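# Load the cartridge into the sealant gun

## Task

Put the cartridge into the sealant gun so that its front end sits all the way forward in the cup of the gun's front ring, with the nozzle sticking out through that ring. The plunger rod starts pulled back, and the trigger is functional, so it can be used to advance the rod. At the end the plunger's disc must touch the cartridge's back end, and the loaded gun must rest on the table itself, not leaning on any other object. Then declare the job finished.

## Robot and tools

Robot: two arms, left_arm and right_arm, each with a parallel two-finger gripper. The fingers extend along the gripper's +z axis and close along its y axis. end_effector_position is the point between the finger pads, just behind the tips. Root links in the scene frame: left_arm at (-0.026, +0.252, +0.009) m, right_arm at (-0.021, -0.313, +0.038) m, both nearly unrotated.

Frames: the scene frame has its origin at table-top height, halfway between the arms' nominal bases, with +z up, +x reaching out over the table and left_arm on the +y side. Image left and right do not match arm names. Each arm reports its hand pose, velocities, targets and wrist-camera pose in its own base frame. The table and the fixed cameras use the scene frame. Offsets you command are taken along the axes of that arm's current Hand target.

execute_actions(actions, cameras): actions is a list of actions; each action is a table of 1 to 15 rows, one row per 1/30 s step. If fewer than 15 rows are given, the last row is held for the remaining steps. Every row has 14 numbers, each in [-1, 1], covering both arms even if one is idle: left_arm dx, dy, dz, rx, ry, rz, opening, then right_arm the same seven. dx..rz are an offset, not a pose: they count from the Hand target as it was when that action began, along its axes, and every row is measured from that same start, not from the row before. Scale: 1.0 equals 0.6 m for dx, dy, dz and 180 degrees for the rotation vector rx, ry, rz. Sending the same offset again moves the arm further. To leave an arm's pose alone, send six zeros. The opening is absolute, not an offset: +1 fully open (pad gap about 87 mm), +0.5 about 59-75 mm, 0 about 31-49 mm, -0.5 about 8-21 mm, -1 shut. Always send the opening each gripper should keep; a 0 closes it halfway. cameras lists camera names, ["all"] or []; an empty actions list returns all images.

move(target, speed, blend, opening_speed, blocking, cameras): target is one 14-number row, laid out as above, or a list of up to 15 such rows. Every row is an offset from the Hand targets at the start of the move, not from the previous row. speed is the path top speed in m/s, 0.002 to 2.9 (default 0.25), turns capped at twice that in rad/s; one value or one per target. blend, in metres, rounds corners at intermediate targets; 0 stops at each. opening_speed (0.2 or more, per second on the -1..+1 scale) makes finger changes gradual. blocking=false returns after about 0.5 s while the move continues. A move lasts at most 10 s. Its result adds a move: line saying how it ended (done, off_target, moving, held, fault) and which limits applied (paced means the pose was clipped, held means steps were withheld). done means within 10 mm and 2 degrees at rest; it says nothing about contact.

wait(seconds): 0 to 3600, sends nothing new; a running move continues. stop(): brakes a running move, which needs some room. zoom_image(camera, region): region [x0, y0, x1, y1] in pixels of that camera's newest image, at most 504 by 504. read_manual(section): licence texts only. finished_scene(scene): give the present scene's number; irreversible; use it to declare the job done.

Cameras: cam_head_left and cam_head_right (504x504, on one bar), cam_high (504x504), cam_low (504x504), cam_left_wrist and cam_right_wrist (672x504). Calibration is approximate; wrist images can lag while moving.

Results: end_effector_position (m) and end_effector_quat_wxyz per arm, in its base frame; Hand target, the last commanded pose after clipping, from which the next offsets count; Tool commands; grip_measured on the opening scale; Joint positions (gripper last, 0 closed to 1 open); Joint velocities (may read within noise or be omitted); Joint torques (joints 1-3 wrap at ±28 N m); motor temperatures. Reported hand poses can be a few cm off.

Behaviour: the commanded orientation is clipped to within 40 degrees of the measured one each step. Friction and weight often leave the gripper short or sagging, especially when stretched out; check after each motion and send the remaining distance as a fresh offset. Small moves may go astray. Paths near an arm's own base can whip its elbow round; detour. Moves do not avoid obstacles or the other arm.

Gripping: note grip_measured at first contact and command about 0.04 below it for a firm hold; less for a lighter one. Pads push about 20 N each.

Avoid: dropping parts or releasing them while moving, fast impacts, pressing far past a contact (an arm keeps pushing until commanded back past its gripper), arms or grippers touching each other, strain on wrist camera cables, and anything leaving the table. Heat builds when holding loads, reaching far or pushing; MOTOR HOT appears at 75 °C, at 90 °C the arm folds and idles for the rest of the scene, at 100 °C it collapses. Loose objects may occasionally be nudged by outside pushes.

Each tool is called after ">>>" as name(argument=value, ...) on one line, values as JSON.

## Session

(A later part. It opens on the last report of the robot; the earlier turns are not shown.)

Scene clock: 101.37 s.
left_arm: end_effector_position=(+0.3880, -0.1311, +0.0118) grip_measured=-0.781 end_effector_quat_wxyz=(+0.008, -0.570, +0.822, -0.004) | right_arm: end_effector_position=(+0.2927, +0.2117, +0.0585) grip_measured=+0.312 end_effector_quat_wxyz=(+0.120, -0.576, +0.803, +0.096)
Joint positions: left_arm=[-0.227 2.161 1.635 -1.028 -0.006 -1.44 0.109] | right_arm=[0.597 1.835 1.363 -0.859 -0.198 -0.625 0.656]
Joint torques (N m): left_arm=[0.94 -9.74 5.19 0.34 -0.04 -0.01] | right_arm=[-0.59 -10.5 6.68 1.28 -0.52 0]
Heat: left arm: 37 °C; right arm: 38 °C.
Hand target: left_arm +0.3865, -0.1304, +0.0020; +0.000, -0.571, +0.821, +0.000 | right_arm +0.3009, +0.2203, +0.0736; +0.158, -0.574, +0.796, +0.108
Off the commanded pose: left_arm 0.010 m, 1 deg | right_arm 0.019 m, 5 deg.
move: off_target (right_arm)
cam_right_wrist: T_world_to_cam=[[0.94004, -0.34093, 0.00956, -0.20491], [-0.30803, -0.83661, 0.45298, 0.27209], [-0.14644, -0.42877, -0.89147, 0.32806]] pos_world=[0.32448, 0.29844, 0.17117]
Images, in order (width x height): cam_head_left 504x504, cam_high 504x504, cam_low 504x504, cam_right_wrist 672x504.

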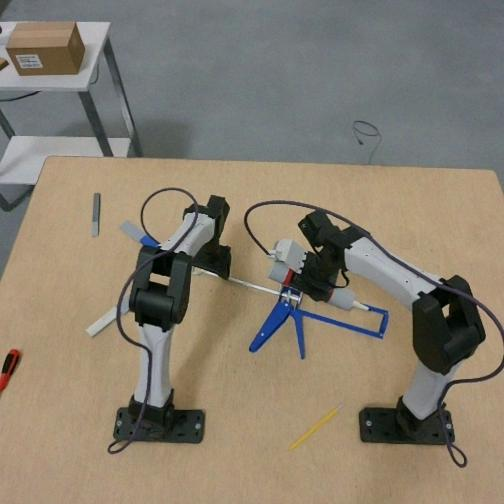

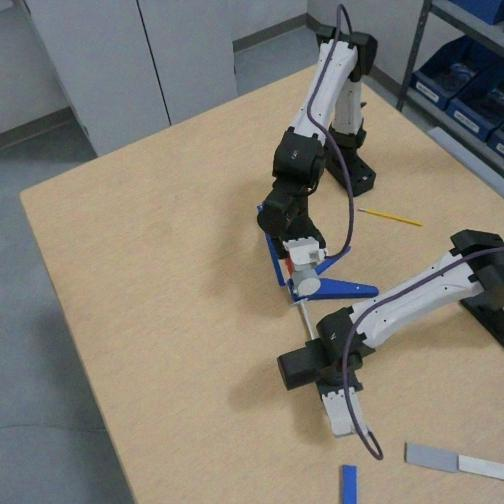

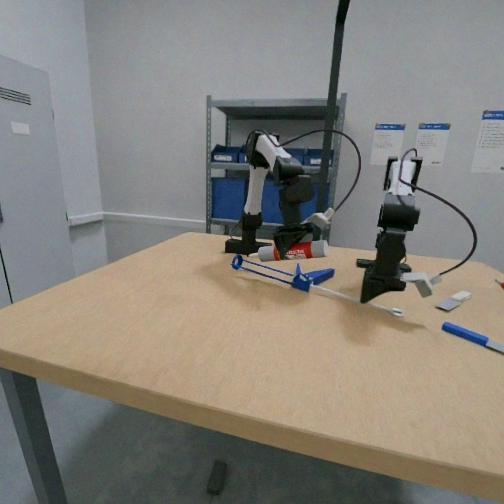

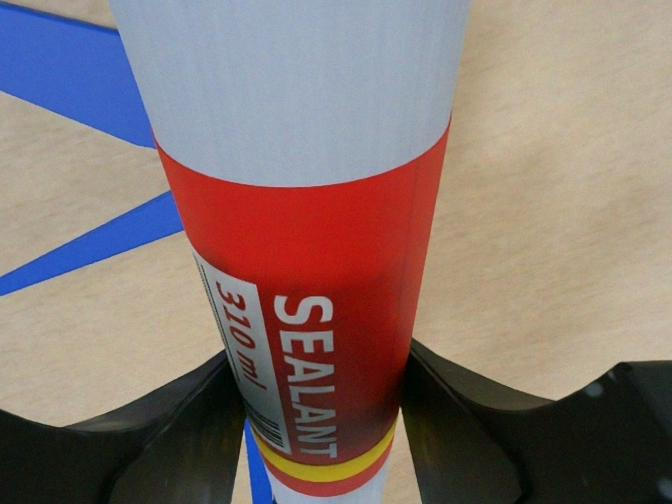

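>>> move(target=[0,0,0,0,0,0,-0.95,0,0,0,0.0094,0,0.0232,-0.1], speed=0.1, cameras=["cam_head_left","cam_head_right","cam_low","cam_high"])

>>> zoom_image(camera="cam_head_left", region=[250, 220, 420, 370])

>>> zoom_image(camera="cam_low", region=[210, 200, 350, 310])

>>> zoom_image(camera="cam_high", region=[240, 180, 400, 330])

>>> zoom_image(camera="cam_head_right", region=[250, 220, 420, 370])

Scene clock: 104.87 s.
left_arm: end_effector_position=(+0.3880, -0.1311, +0.0118) grip_measured=-0.781 end_effector_quat_wxyz=(+0.008, -0.570, +0.822, -0.004) | right_arm: end_effector_position=(+0.2908, +0.2135, +0.0556) grip_measured=+0.312 end_effector_quat_wxyz=(+0.121, -0.547, +0.822, +0.101)
Joint positions: left_arm=[-0.227 2.161 1.635 -1.028 -0.006 -1.44 0.109] | right_arm=[0.597 1.835 1.349 -0.838 -0.198 -0.552 0.656]
Joint torques (N m): left_arm=[0.96 -9.72 5.18 0.36 -0.03 0] | right_arm=[-0.2 -11.29 6.64 1.3 -0.27 0.1]
Heat: left arm: 37 °C; right arm: 38 °C.
Hand target: left_arm +0.3865, -0.1304, +0.0020; +0.000, -0.571, +0.821, +0.000 | right_arm +0.3009, +0.2203, +0.0737; +0.162, -0.542, +0.818, +0.102
Off the commanded pose: left_arm 0.010 m, 1 deg | right_arm 0.022 m, 5 deg.
move: off_target (right_arm)
Images, in order (width x height): cam_head_left 504x504, cam_head_right 504x504, cam_high 504x504, cam_low 504x504.

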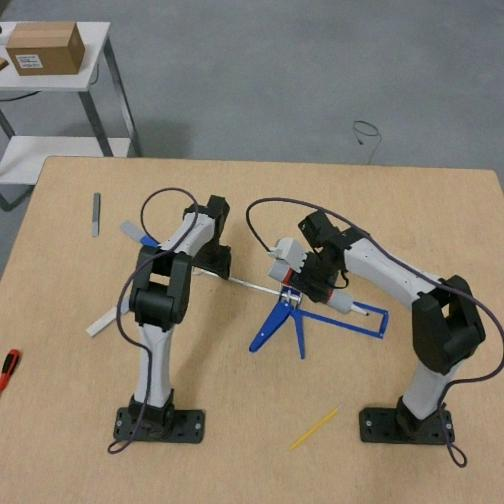

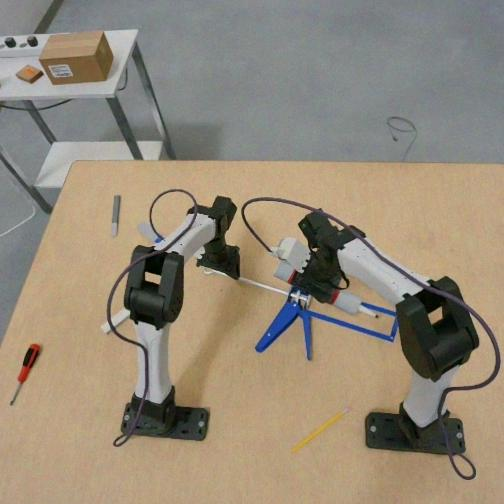

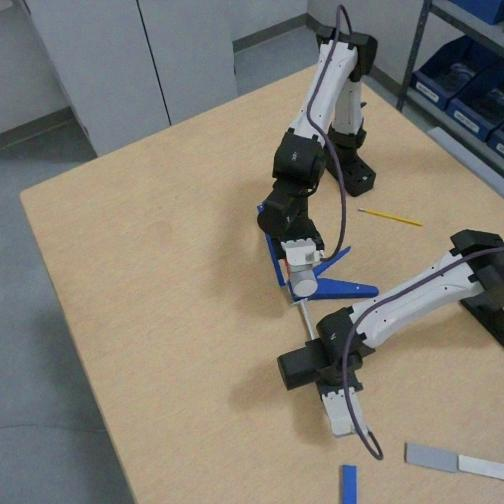

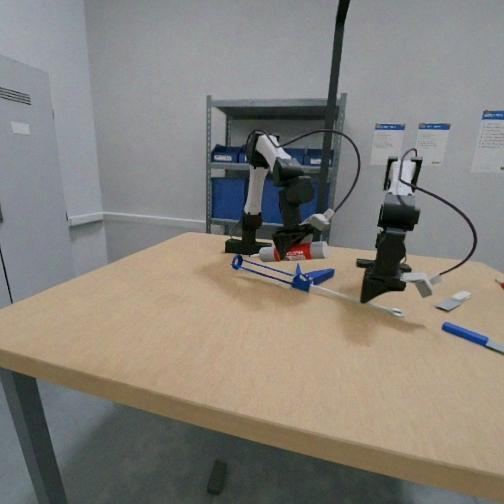

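Scaled by 2.965 from the camera's image (finer frame: 720x720).

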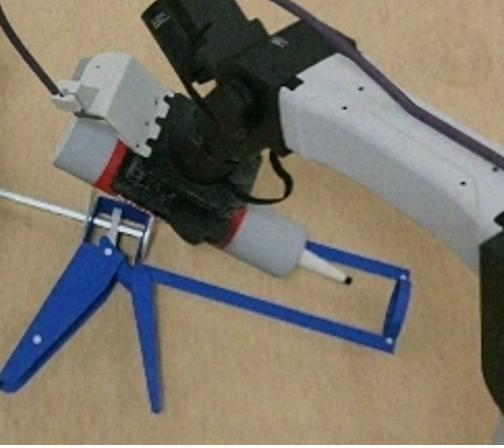

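Scaled by 3.600 from the camera's image (finer frame: 720x720).

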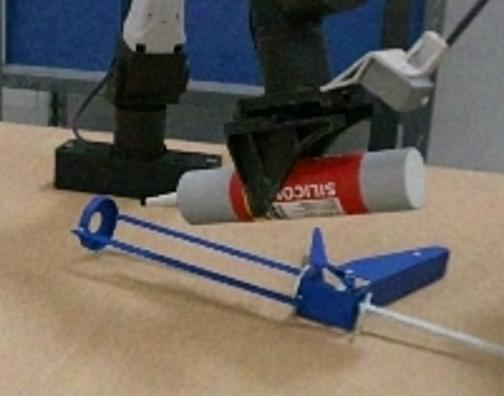

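Scaled by 3.150 from the camera's image (finer frame: 720x720).

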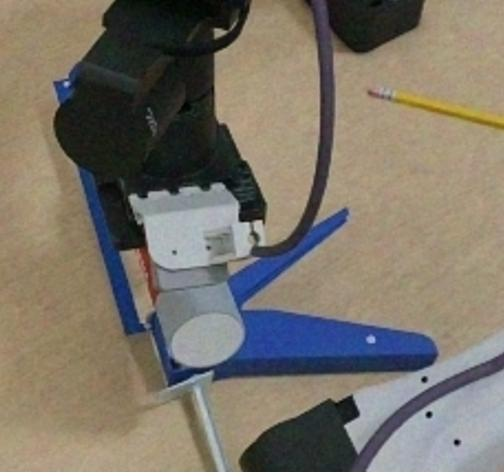

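Scaled by 2.965 from the camera's image (finer frame: 720x720).

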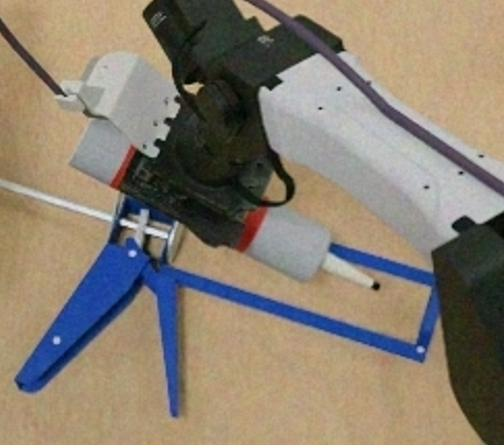

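>>> move(target=[0,0,0,0,0,0,-0.95,0.0188,0.0,0.0463,0,0,0,-0.1], speed=0.1, cameras=["cam_head_left","cam_head_right","cam_low"])

>>> zoom_image(camera="cam_head_left", region=[300, 260, 420, 360])

>>> zoom_image(camera="cam_low", region=[220, 220, 320, 300])

>>> zoom_image(camera="cam_head_right", region=[300, 260, 420, 360])

Scene clock: 108.30 s.
left_arm: end_effector_position=(+0.3880, -0.1311, +0.0118) grip_measured=-0.781 end_effector_quat_wxyz=(+0.008, -0.570, +0.822, -0.004) | right_arm: end_effector_position=(+0.2913, +0.2138, +0.0356) grip_measured=+0.312 end_effector_quat_wxyz=(+0.134, -0.547, +0.820, +0.101)
Joint positions: left_arm=[-0.227 2.161 1.635 -1.028 -0.006 -1.44 0.109] | right_arm=[0.597 1.835 1.263 -0.725 -0.198 -0.551 0.656]
Joint torques (N m): left_arm=[0.96 -9.69 5.19 0.35 -0.03 0] | right_arm=[-0.23 -8.7 6.58 1.41 -0.26 0.09]
Heat: left arm: 37 °C; right arm: 38 °C.
Hand target: left_arm +0.3865, -0.1304, +0.0020; +0.000, -0.571, +0.821, +0.000 | right_arm +0.3012, +0.2202, +0.0437; +0.162, -0.542, +0.818, +0.102
Off the commanded pose: left_arm 0.010 m, 1 deg | right_arm 0.014 m, 3 deg.
move: off_target (right_arm)

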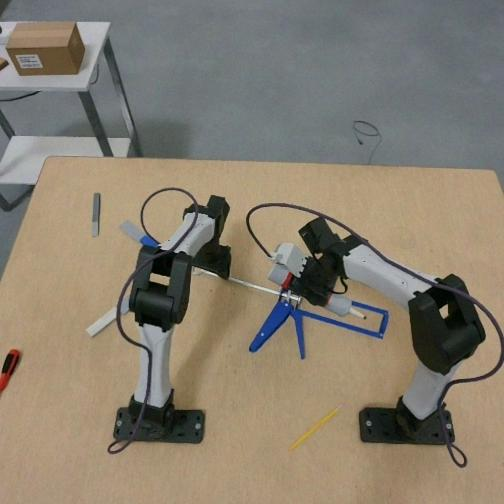

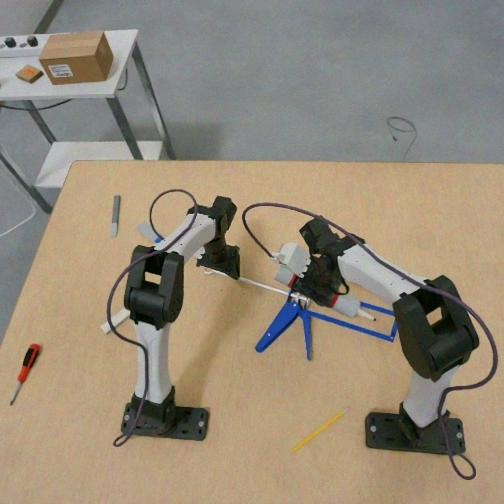

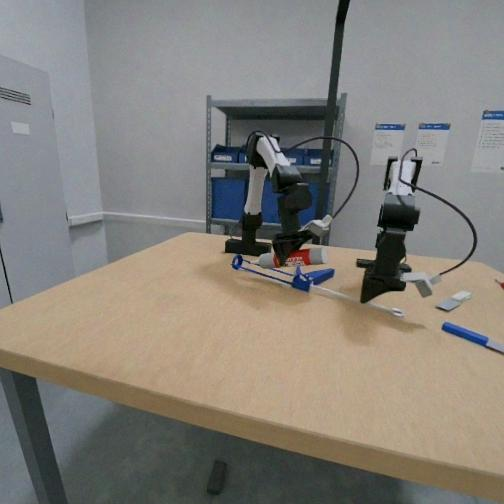

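Scaled by 4.200 from the camera's image (finer frame: 720x720).

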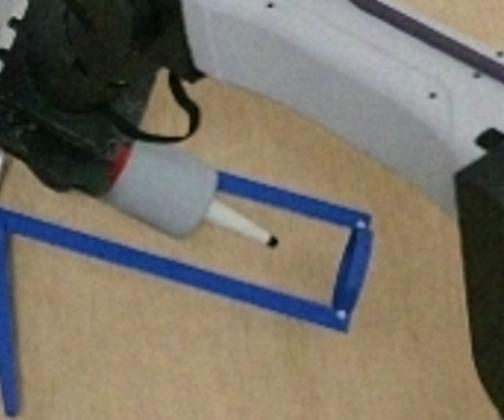

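Scaled by 5.040 from the camera's image (finer frame: 720x720).

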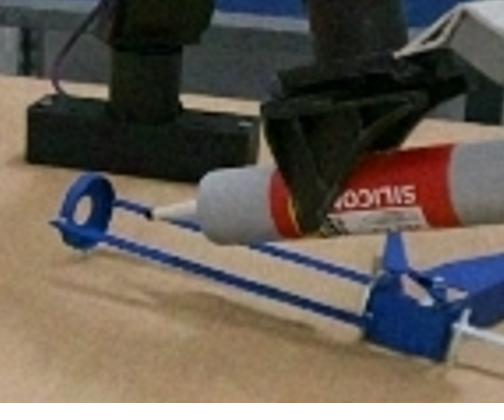

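Scaled by 4.200 from the camera's image (finer frame: 720x720).

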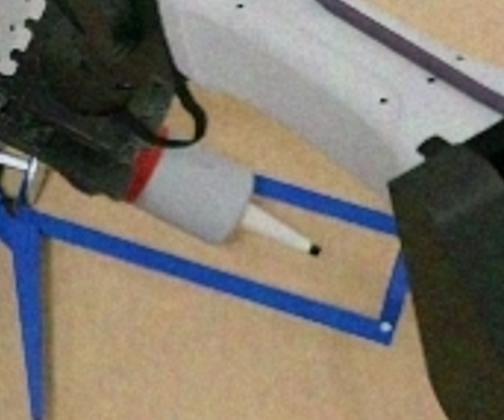

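>>> move(target=[0,0,0,0,0,0,-0.95,0.0616,-0.0049,-0.0249,0,0,0,-0.1], speed=0.08, cameras=["cam_head_left","cam_head_right","cam_low"])

>>> zoom_image(camera="cam_head_left", region=[300, 260, 420, 360])

>>> zoom_image(camera="cam_low", region=[220, 220, 320, 300])

>>> zoom_image(camera="cam_head_right", region=[300, 260, 420, 360])

Scene clock: 111.30 s.
left_arm: end_effector_position=(+0.3880, -0.1311, +0.0118) grip_measured=-0.781 end_effector_quat_wxyz=(+0.008, -0.570, +0.822, -0.004) | right_arm: end_effector_position=(+0.2767, +0.1738, +0.0245) grip_measured=+0.312 end_effector_quat_wxyz=(+0.116, -0.540, +0.828, +0.094)
Joint positions: left_arm=[-0.227 2.161 1.635 -1.028 -0.006 -1.44 0.109] | right_arm=[0.526 1.763 1.133 -0.714 -0.198 -0.606 0.656]
Joint torques (N m): left_arm=[0.95 -9.72 5.19 0.35 -0.03 -0.03] | right_arm=[-0.66 -11.25 6.39 1.24 -0.49 -0.11]
Heat: left arm: 37 °C; right arm: 38 °C.
Hand target: left_arm +0.3865, -0.1304, +0.0020; +0.000, -0.571, +0.821, +0.000 | right_arm +0.2882, +0.1823, +0.0436; +0.162, -0.542, +0.818, +0.102
Off the commanded pose: left_arm 0.010 m, 1 deg | right_arm 0.024 m, 6 deg.
move: off_target (right_arm)

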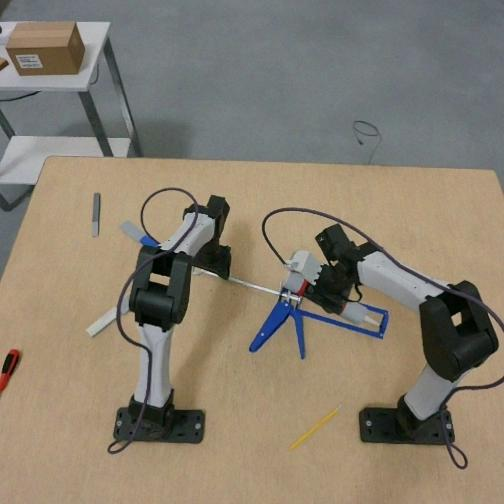

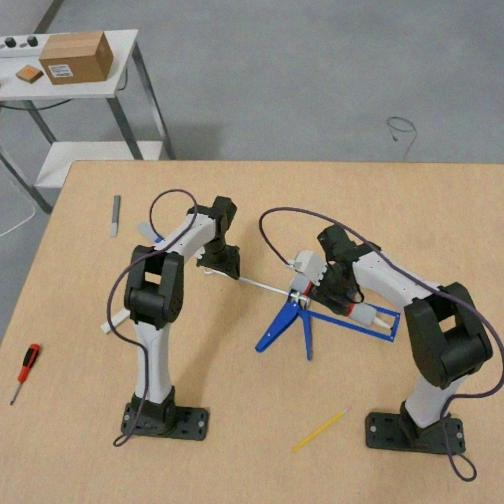

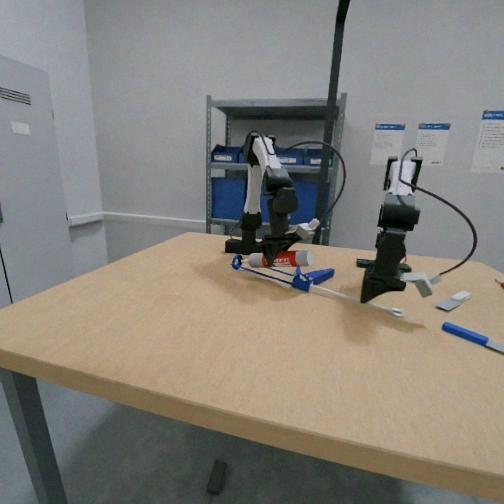

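Scaled by 4.200 from the camera's image (finer frame: 720x720).

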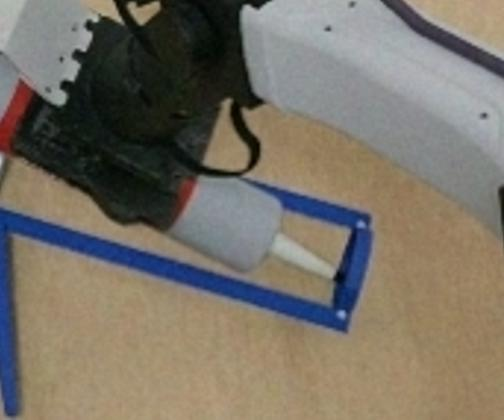

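Scaled by 5.040 from the camera's image (finer frame: 720x720).

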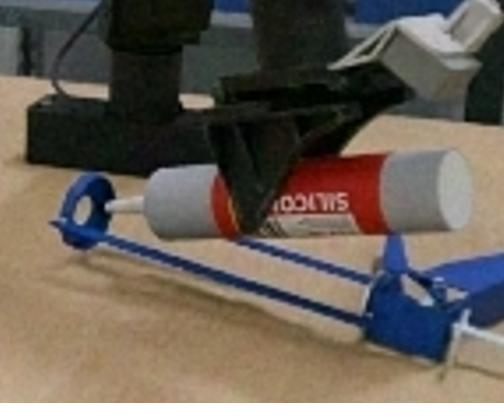

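Scaled by 4.200 from the camera's image (finer frame: 720x720).

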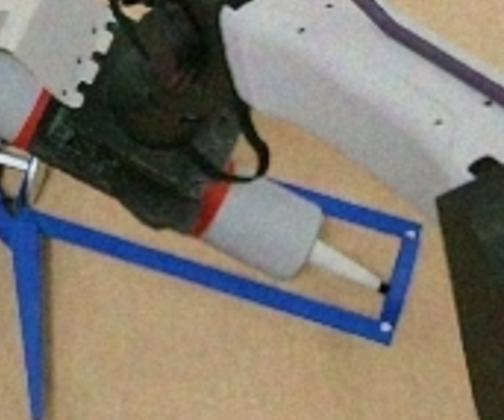

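>>> move(target=[0,0,0,0,0,0,-0.95,-0.0102,-0.005,-0.0031,-0.0042,0,-0.0103,-0.1], speed=0.08, cameras=["cam_head_left","cam_head_right","cam_low"])

>>> zoom_image(camera="cam_head_left", region=[300, 260, 420, 360])

>>> zoom_image(camera="cam_low", region=[220, 220, 320, 300])

>>> zoom_image(camera="cam_head_right", region=[300, 260, 420, 360])

Scene clock: 117.93 s.
left_arm: end_effector_position=(+0.3880, -0.1311, +0.0118) grip_measured=-0.781 end_effector_quat_wxyz=(+0.008, -0.570, +0.822, -0.004) | right_arm: end_effector_position=(+0.2756, +0.1732, +0.0244) grip_measured=+0.312 end_effector_quat_wxyz=(+0.114, -0.554, +0.819, +0.095)
Joint positions: left_arm=[-0.227 2.161 1.635 -1.028 -0.006 -1.44 0.109] | right_arm=[0.526 1.763 1.133 -0.722 -0.205 -0.641 0.656]
Joint torques (N m): left_arm=[1.01 -9.73 5.22 0.35 -0.03 -0.01] | right_arm=[-0.73 -9.78 9.88 0.99 -0.53 -0.11]
Heat: left arm: 37 °C; right arm: 40 °C.
Hand target: left_arm +0.3865, -0.1304, +0.0020; +0.000, -0.571, +0.821, +0.000 | right_arm +0.2929, +0.1857, +0.0477; +0.160, -0.556, +0.809, +0.105
Off the commanded pose: left_arm 0.010 m, 1 deg | right_arm 0.032 m, 6 deg.
move: off_target (right_arm)

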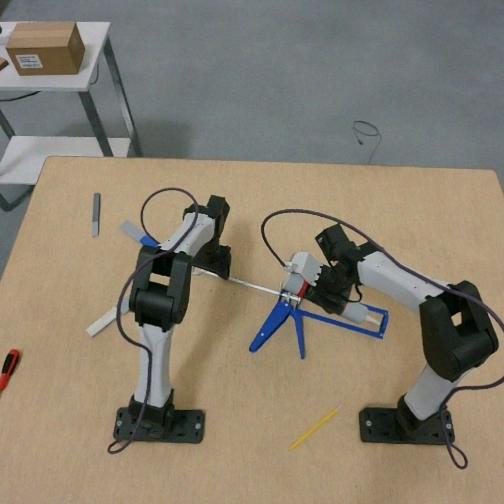

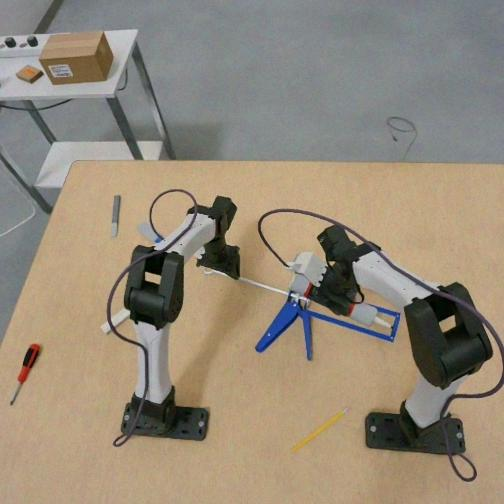

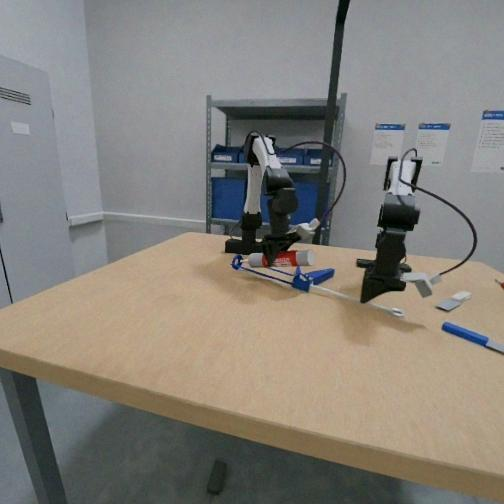

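Scaled by 4.200 from the camera's image (finer frame: 720x720).

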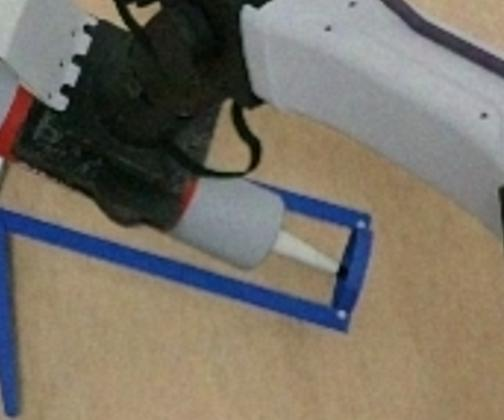

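Scaled by 5.040 from the camera's image (finer frame: 720x720).

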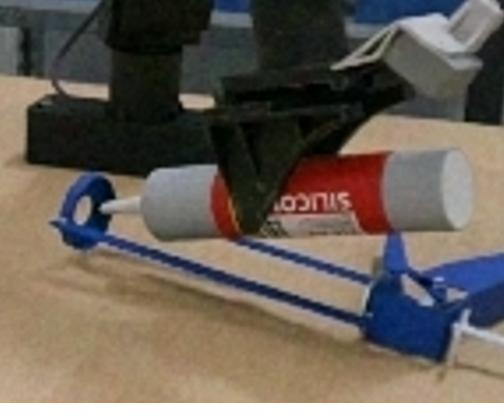

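Scaled by 4.200 from the camera's image (finer frame: 720x720).

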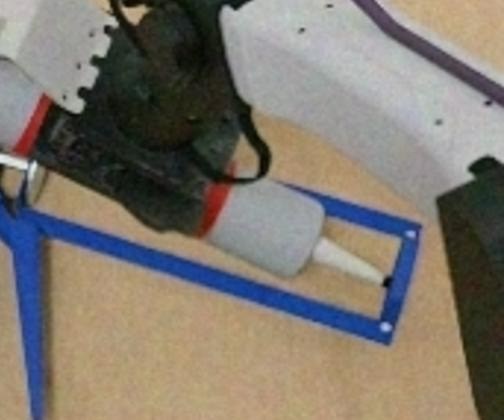

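>>> zoom_image(camera="cam_low", region=[226, 248, 256, 272])

>>> zoom_image(camera="cam_head_left", region=[360, 300, 400, 345])

Scaled by 16.800 from the camera's image (finer frame: 720x720).

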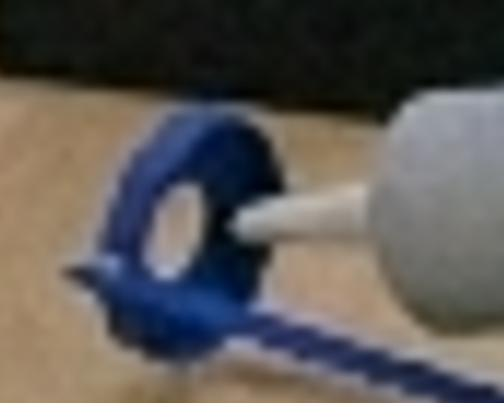

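Scaled by 11.200 from the camera's image (finer frame: 720x720).

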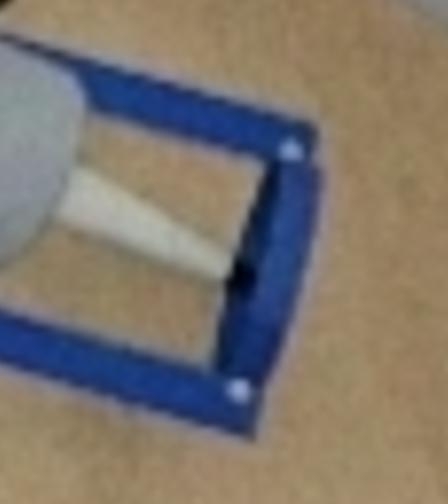

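>>> move(target=[0,0,0,0,0,0,-0.95,0.0231,-0.001,-0.0094,0,0,0,-0.1], speed=0.06, cameras=["cam_head_left","cam_head_right","cam_low"])

>>> zoom_image(camera="cam_low", region=[226, 248, 256, 272])

>>> zoom_image(camera="cam_head_left", region=[360, 300, 400, 345])

Scene clock: 122.40 s.
left_arm: end_effector_position=(+0.3880, -0.1311, +0.0118) grip_measured=-0.781 end_effector_quat_wxyz=(+0.008, -0.570, +0.822, -0.004) | right_arm: end_effector_position=(+0.2823, +0.1654, +0.0306) grip_measured=+0.312 end_effector_quat_wxyz=(+0.125, -0.554, +0.818, +0.095)
Joint positions: left_arm=[-0.227 2.161 1.635 -1.028 -0.006 -1.44 0.109] | right_arm=[0.493 1.743 1.133 -0.726 -0.214 -0.672 0.656]
Joint torques (N m): left_arm=[1.01 -9.73 5.24 0.35 -0.03 -0.02] | right_arm=[-0.59 -10.91 6.13 1.03 -0.53 -0.11]
Heat: left arm: 37 °C; right arm: 40 °C.
Hand target: left_arm +0.3865, -0.1304, +0.0020; +0.000, -0.571, +0.821, +0.000 | right_arm +0.2881, +0.1715, +0.0478; +0.161, -0.556, +0.809, +0.105
Off the commanded pose: left_arm 0.010 m, 1 deg | right_arm 0.019 m, 4 deg.
move: off_target (right_arm)

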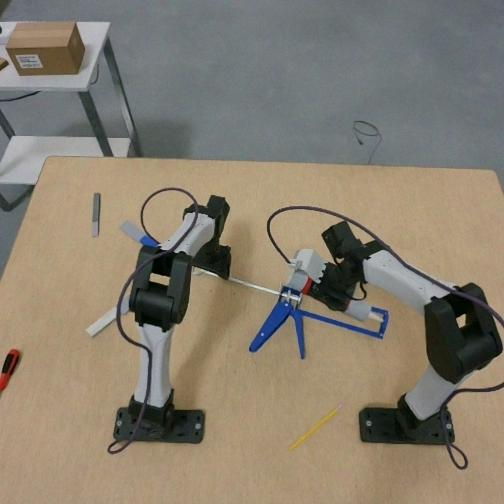

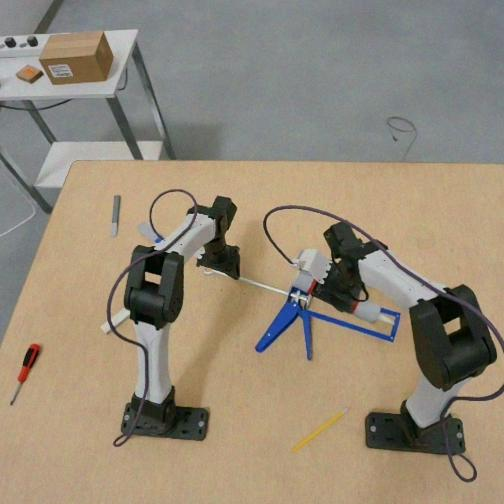

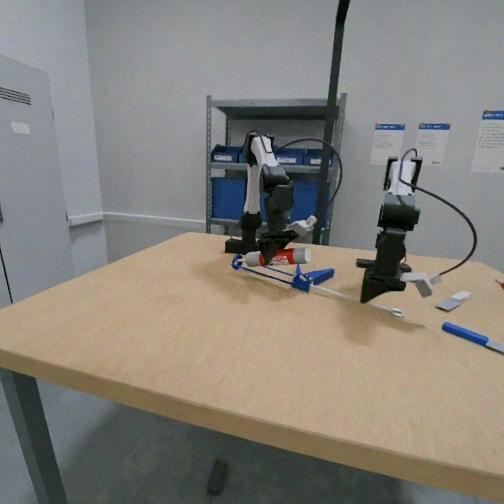

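Scaled by 16.800 from the camera's image (finer frame: 720x720).

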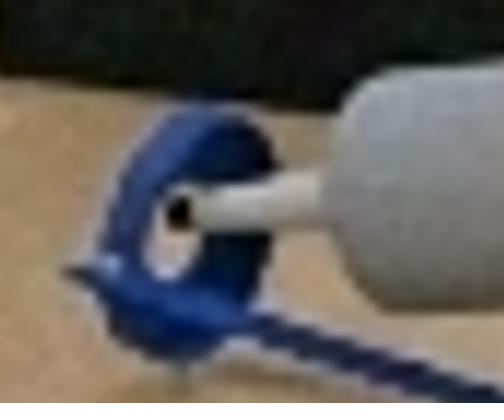

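Scaled by 11.200 from the camera's image (finer frame: 720x720).

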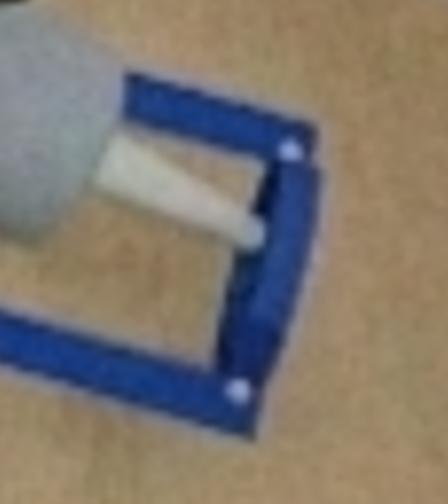

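>>> move(target=[0,0,0,0,0,0,-0.95,0.0028,0.0083,0.006,0,0,0,-0.1], speed=0.06, cameras=["cam_head_left","cam_head_right","cam_low"])

>>> zoom_image(camera="cam_low", region=[226, 248, 256, 272])

>>> zoom_image(camera="cam_head_left", region=[360, 300, 400, 345])

Scene clock: 123.97 s.
left_arm: end_effector_position=(+0.3880, -0.1311, +0.0118) grip_measured=-0.781 end_effector_quat_wxyz=(+0.008, -0.570, +0.822, -0.004) | right_arm: end_effector_position=(+0.2746, +0.1613, +0.0258) grip_measured=+0.312 end_effector_quat_wxyz=(+0.116, -0.554, +0.819, +0.096)
Joint positions: left_arm=[-0.227 2.161 1.635 -1.028 -0.006 -1.44 0.109] | right_arm=[0.493 1.735 1.104 -0.724 -0.214 -0.672 0.656]
Joint torques (N m): left_arm=[0.98 -9.74 5.15 0.35 -0.02 -0.02] | right_arm=[0.38 -10.88 6.35 1.19 -0.52 0]
Heat: left arm: 37 °C; right arm: 40 °C.
Hand target: left_arm +0.3865, -0.1304, +0.0020; +0.000, -0.571, +0.821, +0.000 | right_arm +0.2834, +0.1731, +0.0438; +0.160, -0.556, +0.809, +0.105
Off the commanded pose: left_arm 0.010 m, 1 deg | right_arm 0.023 m, 5 deg.
move: off_target (right_arm)

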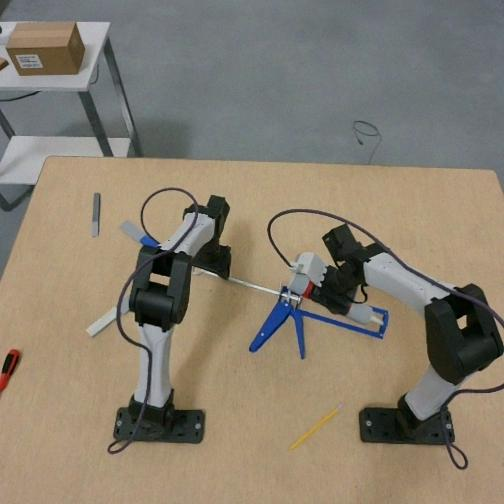

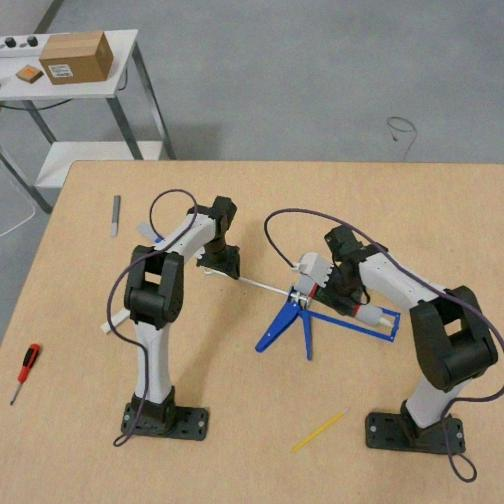

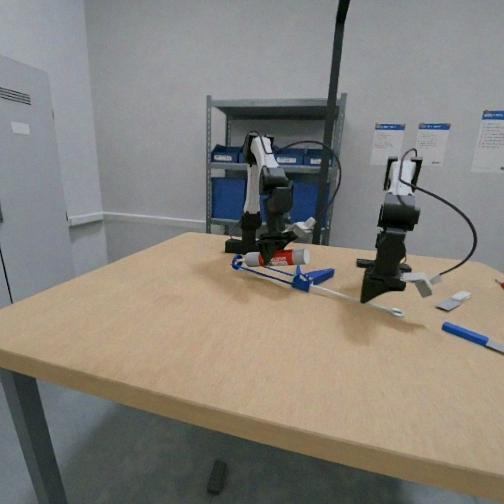

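Scaled by 16.800 from the camera's image (finer frame: 720x720).

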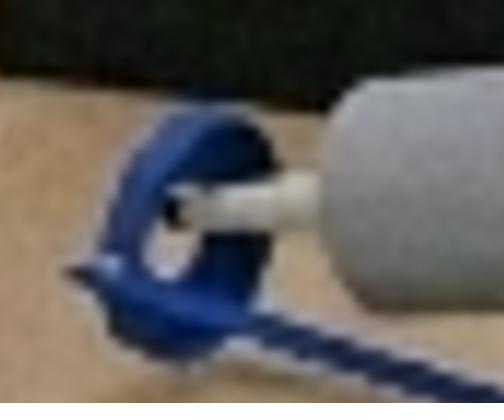

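Scaled by 11.200 from the camera's image (finer frame: 720x720).

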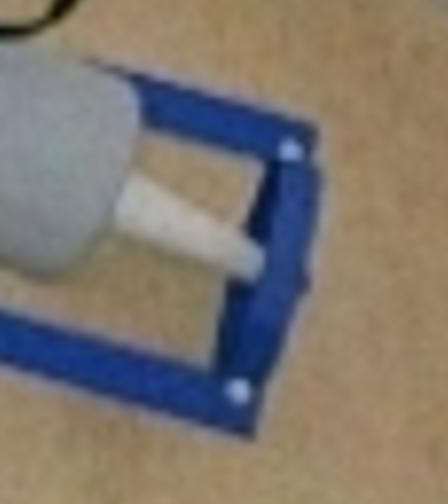

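>>> move(target=[0,0,0,0,0,0,-0.95,0.0322,-0.0007,0.0177,0,0.0278,0,-0.1], speed=0.05, cameras=["cam_head_left","cam_head_right","cam_low"])

>>> zoom_image(camera="cam_low", region=[216, 238, 266, 278])

>>> zoom_image(camera="cam_head_left", region=[330, 280, 400, 345])

Scene clock: 127.13 s.
left_arm: end_effector_position=(+0.3880, -0.1311, +0.0118) grip_measured=-0.781 end_effector_quat_wxyz=(+0.008, -0.570, +0.822, -0.004) | right_arm: end_effector_position=(+0.2739, +0.1562, +0.0232) grip_measured=+0.312 end_effector_quat_wxyz=(+0.111, -0.553, +0.821, +0.085)
Joint positions: left_arm=[-0.227 2.161 1.635 -1.028 -0.006 -1.44 0.109] | right_arm=[0.493 1.735 1.095 -0.724 -0.191 -0.672 0.656]
Joint torques (N m): left_arm=[0.98 -9.69 5.16 0.36 -0.04 -0.01] | right_arm=[0.59 -6.99 6.31 1.02 -0.22 -0.12]
Heat: left arm: 37 °C; right arm: 40 °C.
Hand target: left_arm +0.3865, -0.1304, +0.0020; +0.000, -0.571, +0.821, +0.000 | right_arm +0.2790, +0.1599, +0.0266; +0.125, -0.560, +0.815, +0.080
Off the commanded pose: left_arm 0.010 m, 1 deg | right_arm 0.007 m, 2 deg.
move: done

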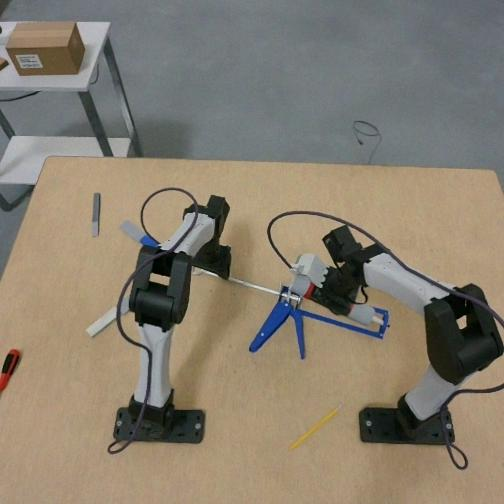

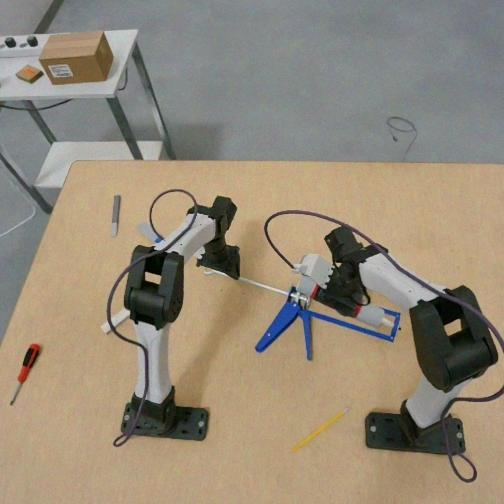

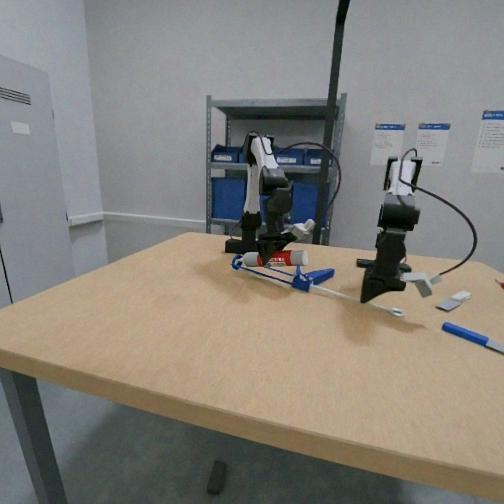

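Scaled by 10.080 from the camera's image (finer frame: 720x720).

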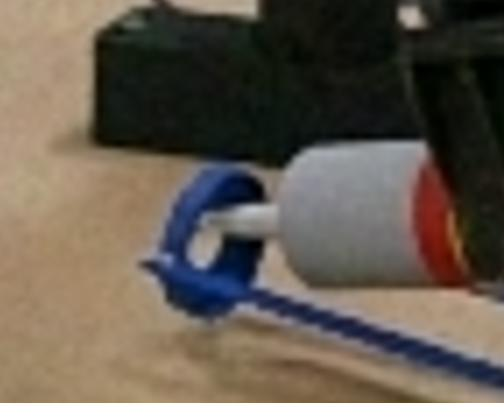

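Scaled by 7.200 from the camera's image (finer frame: 720x720).

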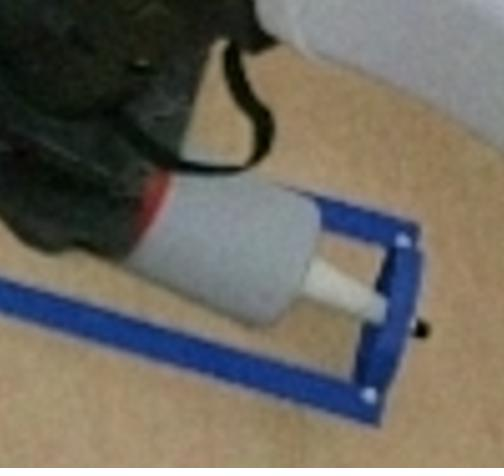

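>>> move(target=[0,0,0,0,0,0,-0.95,0.0265,-0.0007,0.018,0,0.031,0,-0.1], speed=0.05, cameras=["cam_head_left","cam_head_right","cam_low"])

>>> zoom_image(camera="cam_low", region=[216, 238, 266, 278])

>>> zoom_image(camera="cam_head_left", region=[330, 280, 400, 345])

Scene clock: 129.27 s.
left_arm: end_effector_position=(+0.3880, -0.1311, +0.0118) grip_measured=-0.781 end_effector_quat_wxyz=(+0.008, -0.570, +0.822, -0.004) | right_arm: end_effector_position=(+0.2700, +0.1458, +0.0099) grip_measured=+0.312 end_effector_quat_wxyz=(+0.078, -0.557, +0.825, +0.059)
Joint positions: left_arm=[-0.227 2.161 1.635 -1.028 -0.006 -1.44 0.109] | right_arm=[0.504 1.779 1.095 -0.74 -0.132 -0.674 0.656]
Joint torques (N m): left_arm=[1.02 -9.7 5.19 0.36 -0.03 -0.01] | right_arm=[0.55 -6.11 7.02 0.76 -0.14 -0.11]
Heat: left arm: 37 °C; right arm: 39 °C.
Hand target: left_arm +0.3865, -0.1304, +0.0020; +0.000, -0.571, +0.821, +0.000 | right_arm +0.2752, +0.1485, +0.0116; +0.085, -0.564, +0.820, +0.053
Off the commanded pose: left_arm 0.010 m, 1 deg | right_arm 0.006 m, 1 deg.
move: done

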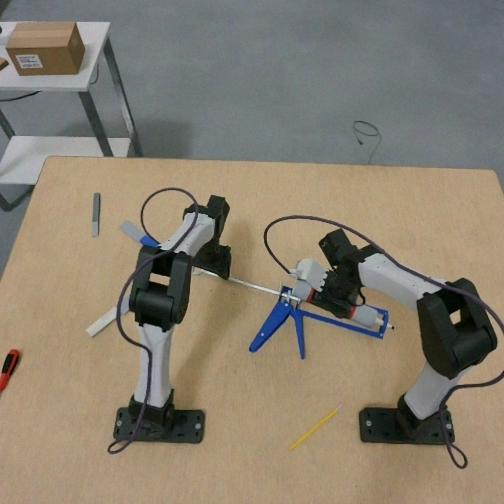

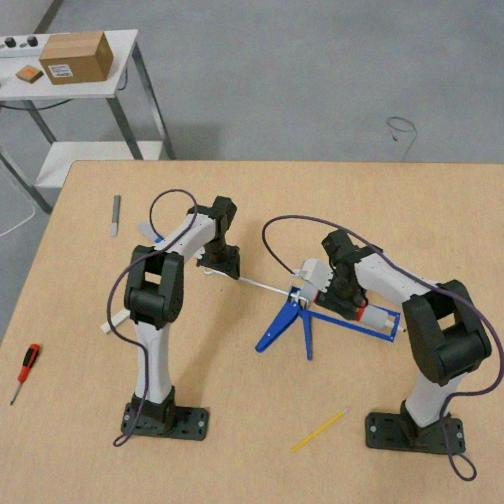

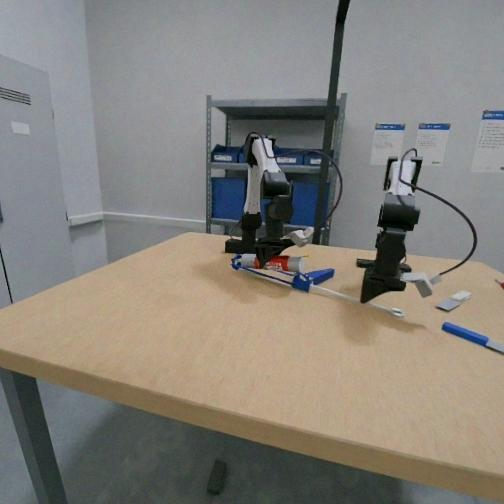

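Scaled by 10.080 from the camera's image (finer frame: 720x720).

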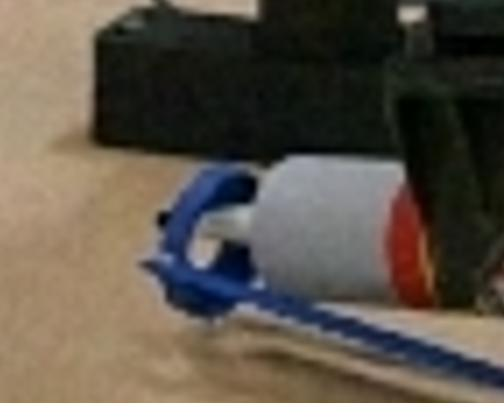

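Scaled by 7.200 from the camera's image (finer frame: 720x720).

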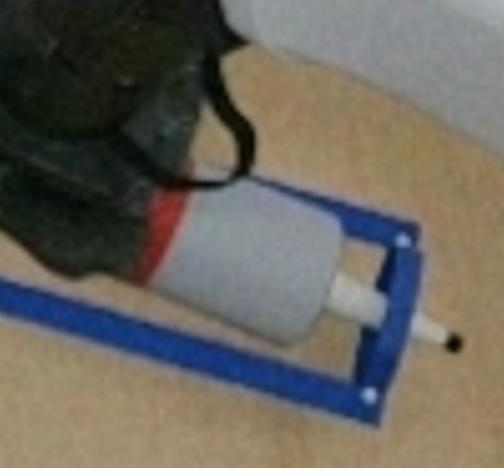

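>>> move(target=[0,0,0,0,0,0,-0.95,0.025,-0.0007,0.0222,0,0.03,0,-0.1], speed=0.05, cameras=["cam_head_left","cam_head_right","cam_low"])

>>> zoom_image(camera="cam_low", region=[216, 238, 266, 278])

>>> zoom_image(camera="cam_head_left", region=[330, 280, 400, 345])

Scene clock: 131.57 s.
left_arm: end_effector_position=(+0.3880, -0.1310, +0.0118) grip_measured=-0.781 end_effector_quat_wxyz=(+0.008, -0.569, +0.822, -0.004) | right_arm: end_effector_position=(+0.2685, +0.1393, -0.0018) grip_measured=+0.312 end_effector_quat_wxyz=(+0.056, -0.560, +0.826, +0.040)
Joint positions: left_arm=[-0.227 2.161 1.635 -1.028 -0.006 -1.439 0.109] | right_arm=[0.513 1.821 1.095 -0.74 -0.089 -0.674 0.656]
Joint torques (N m): left_arm=[0.94 -9.51 5.2 0.35 -0.03 -0.03] | right_arm=[0.49 -4.64 7.3 0.51 0.06 -0.1]
Heat: left arm: 37 °C; right arm: 39 °C.
Hand target: left_arm +0.3865, -0.1304, +0.0020; +0.000, -0.571, +0.821, +0.000 | right_arm +0.2713, +0.1371, -0.0044; +0.046, -0.565, +0.823, +0.026
Off the commanded pose: left_arm 0.010 m, 1 deg | right_arm 0.004 m, 2 deg.
move: done

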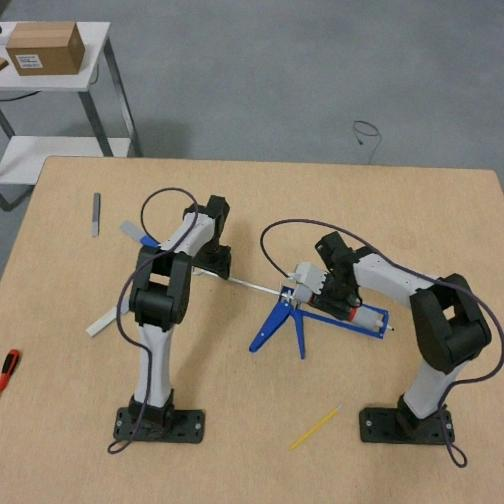

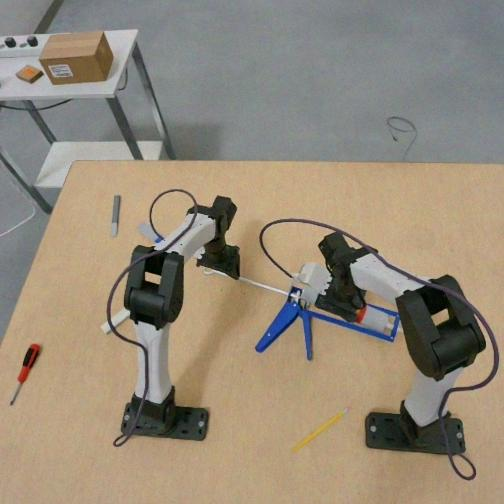

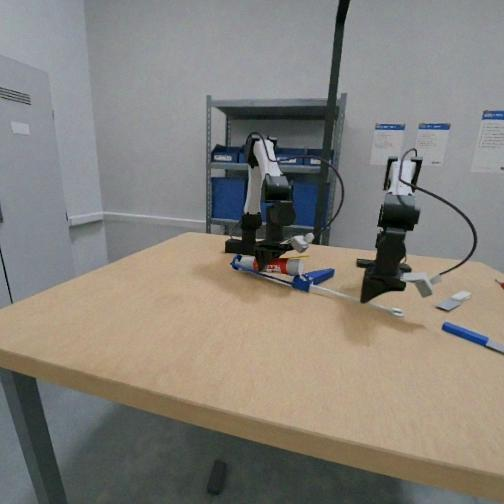

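Scaled by 10.080 from the camera's image (finer frame: 720x720).

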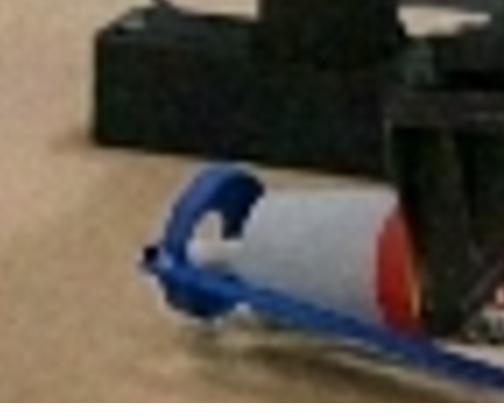

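Scaled by 7.200 from the camera's image (finer frame: 720x720).

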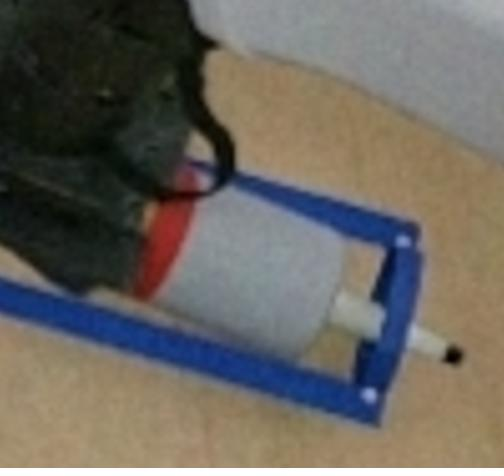

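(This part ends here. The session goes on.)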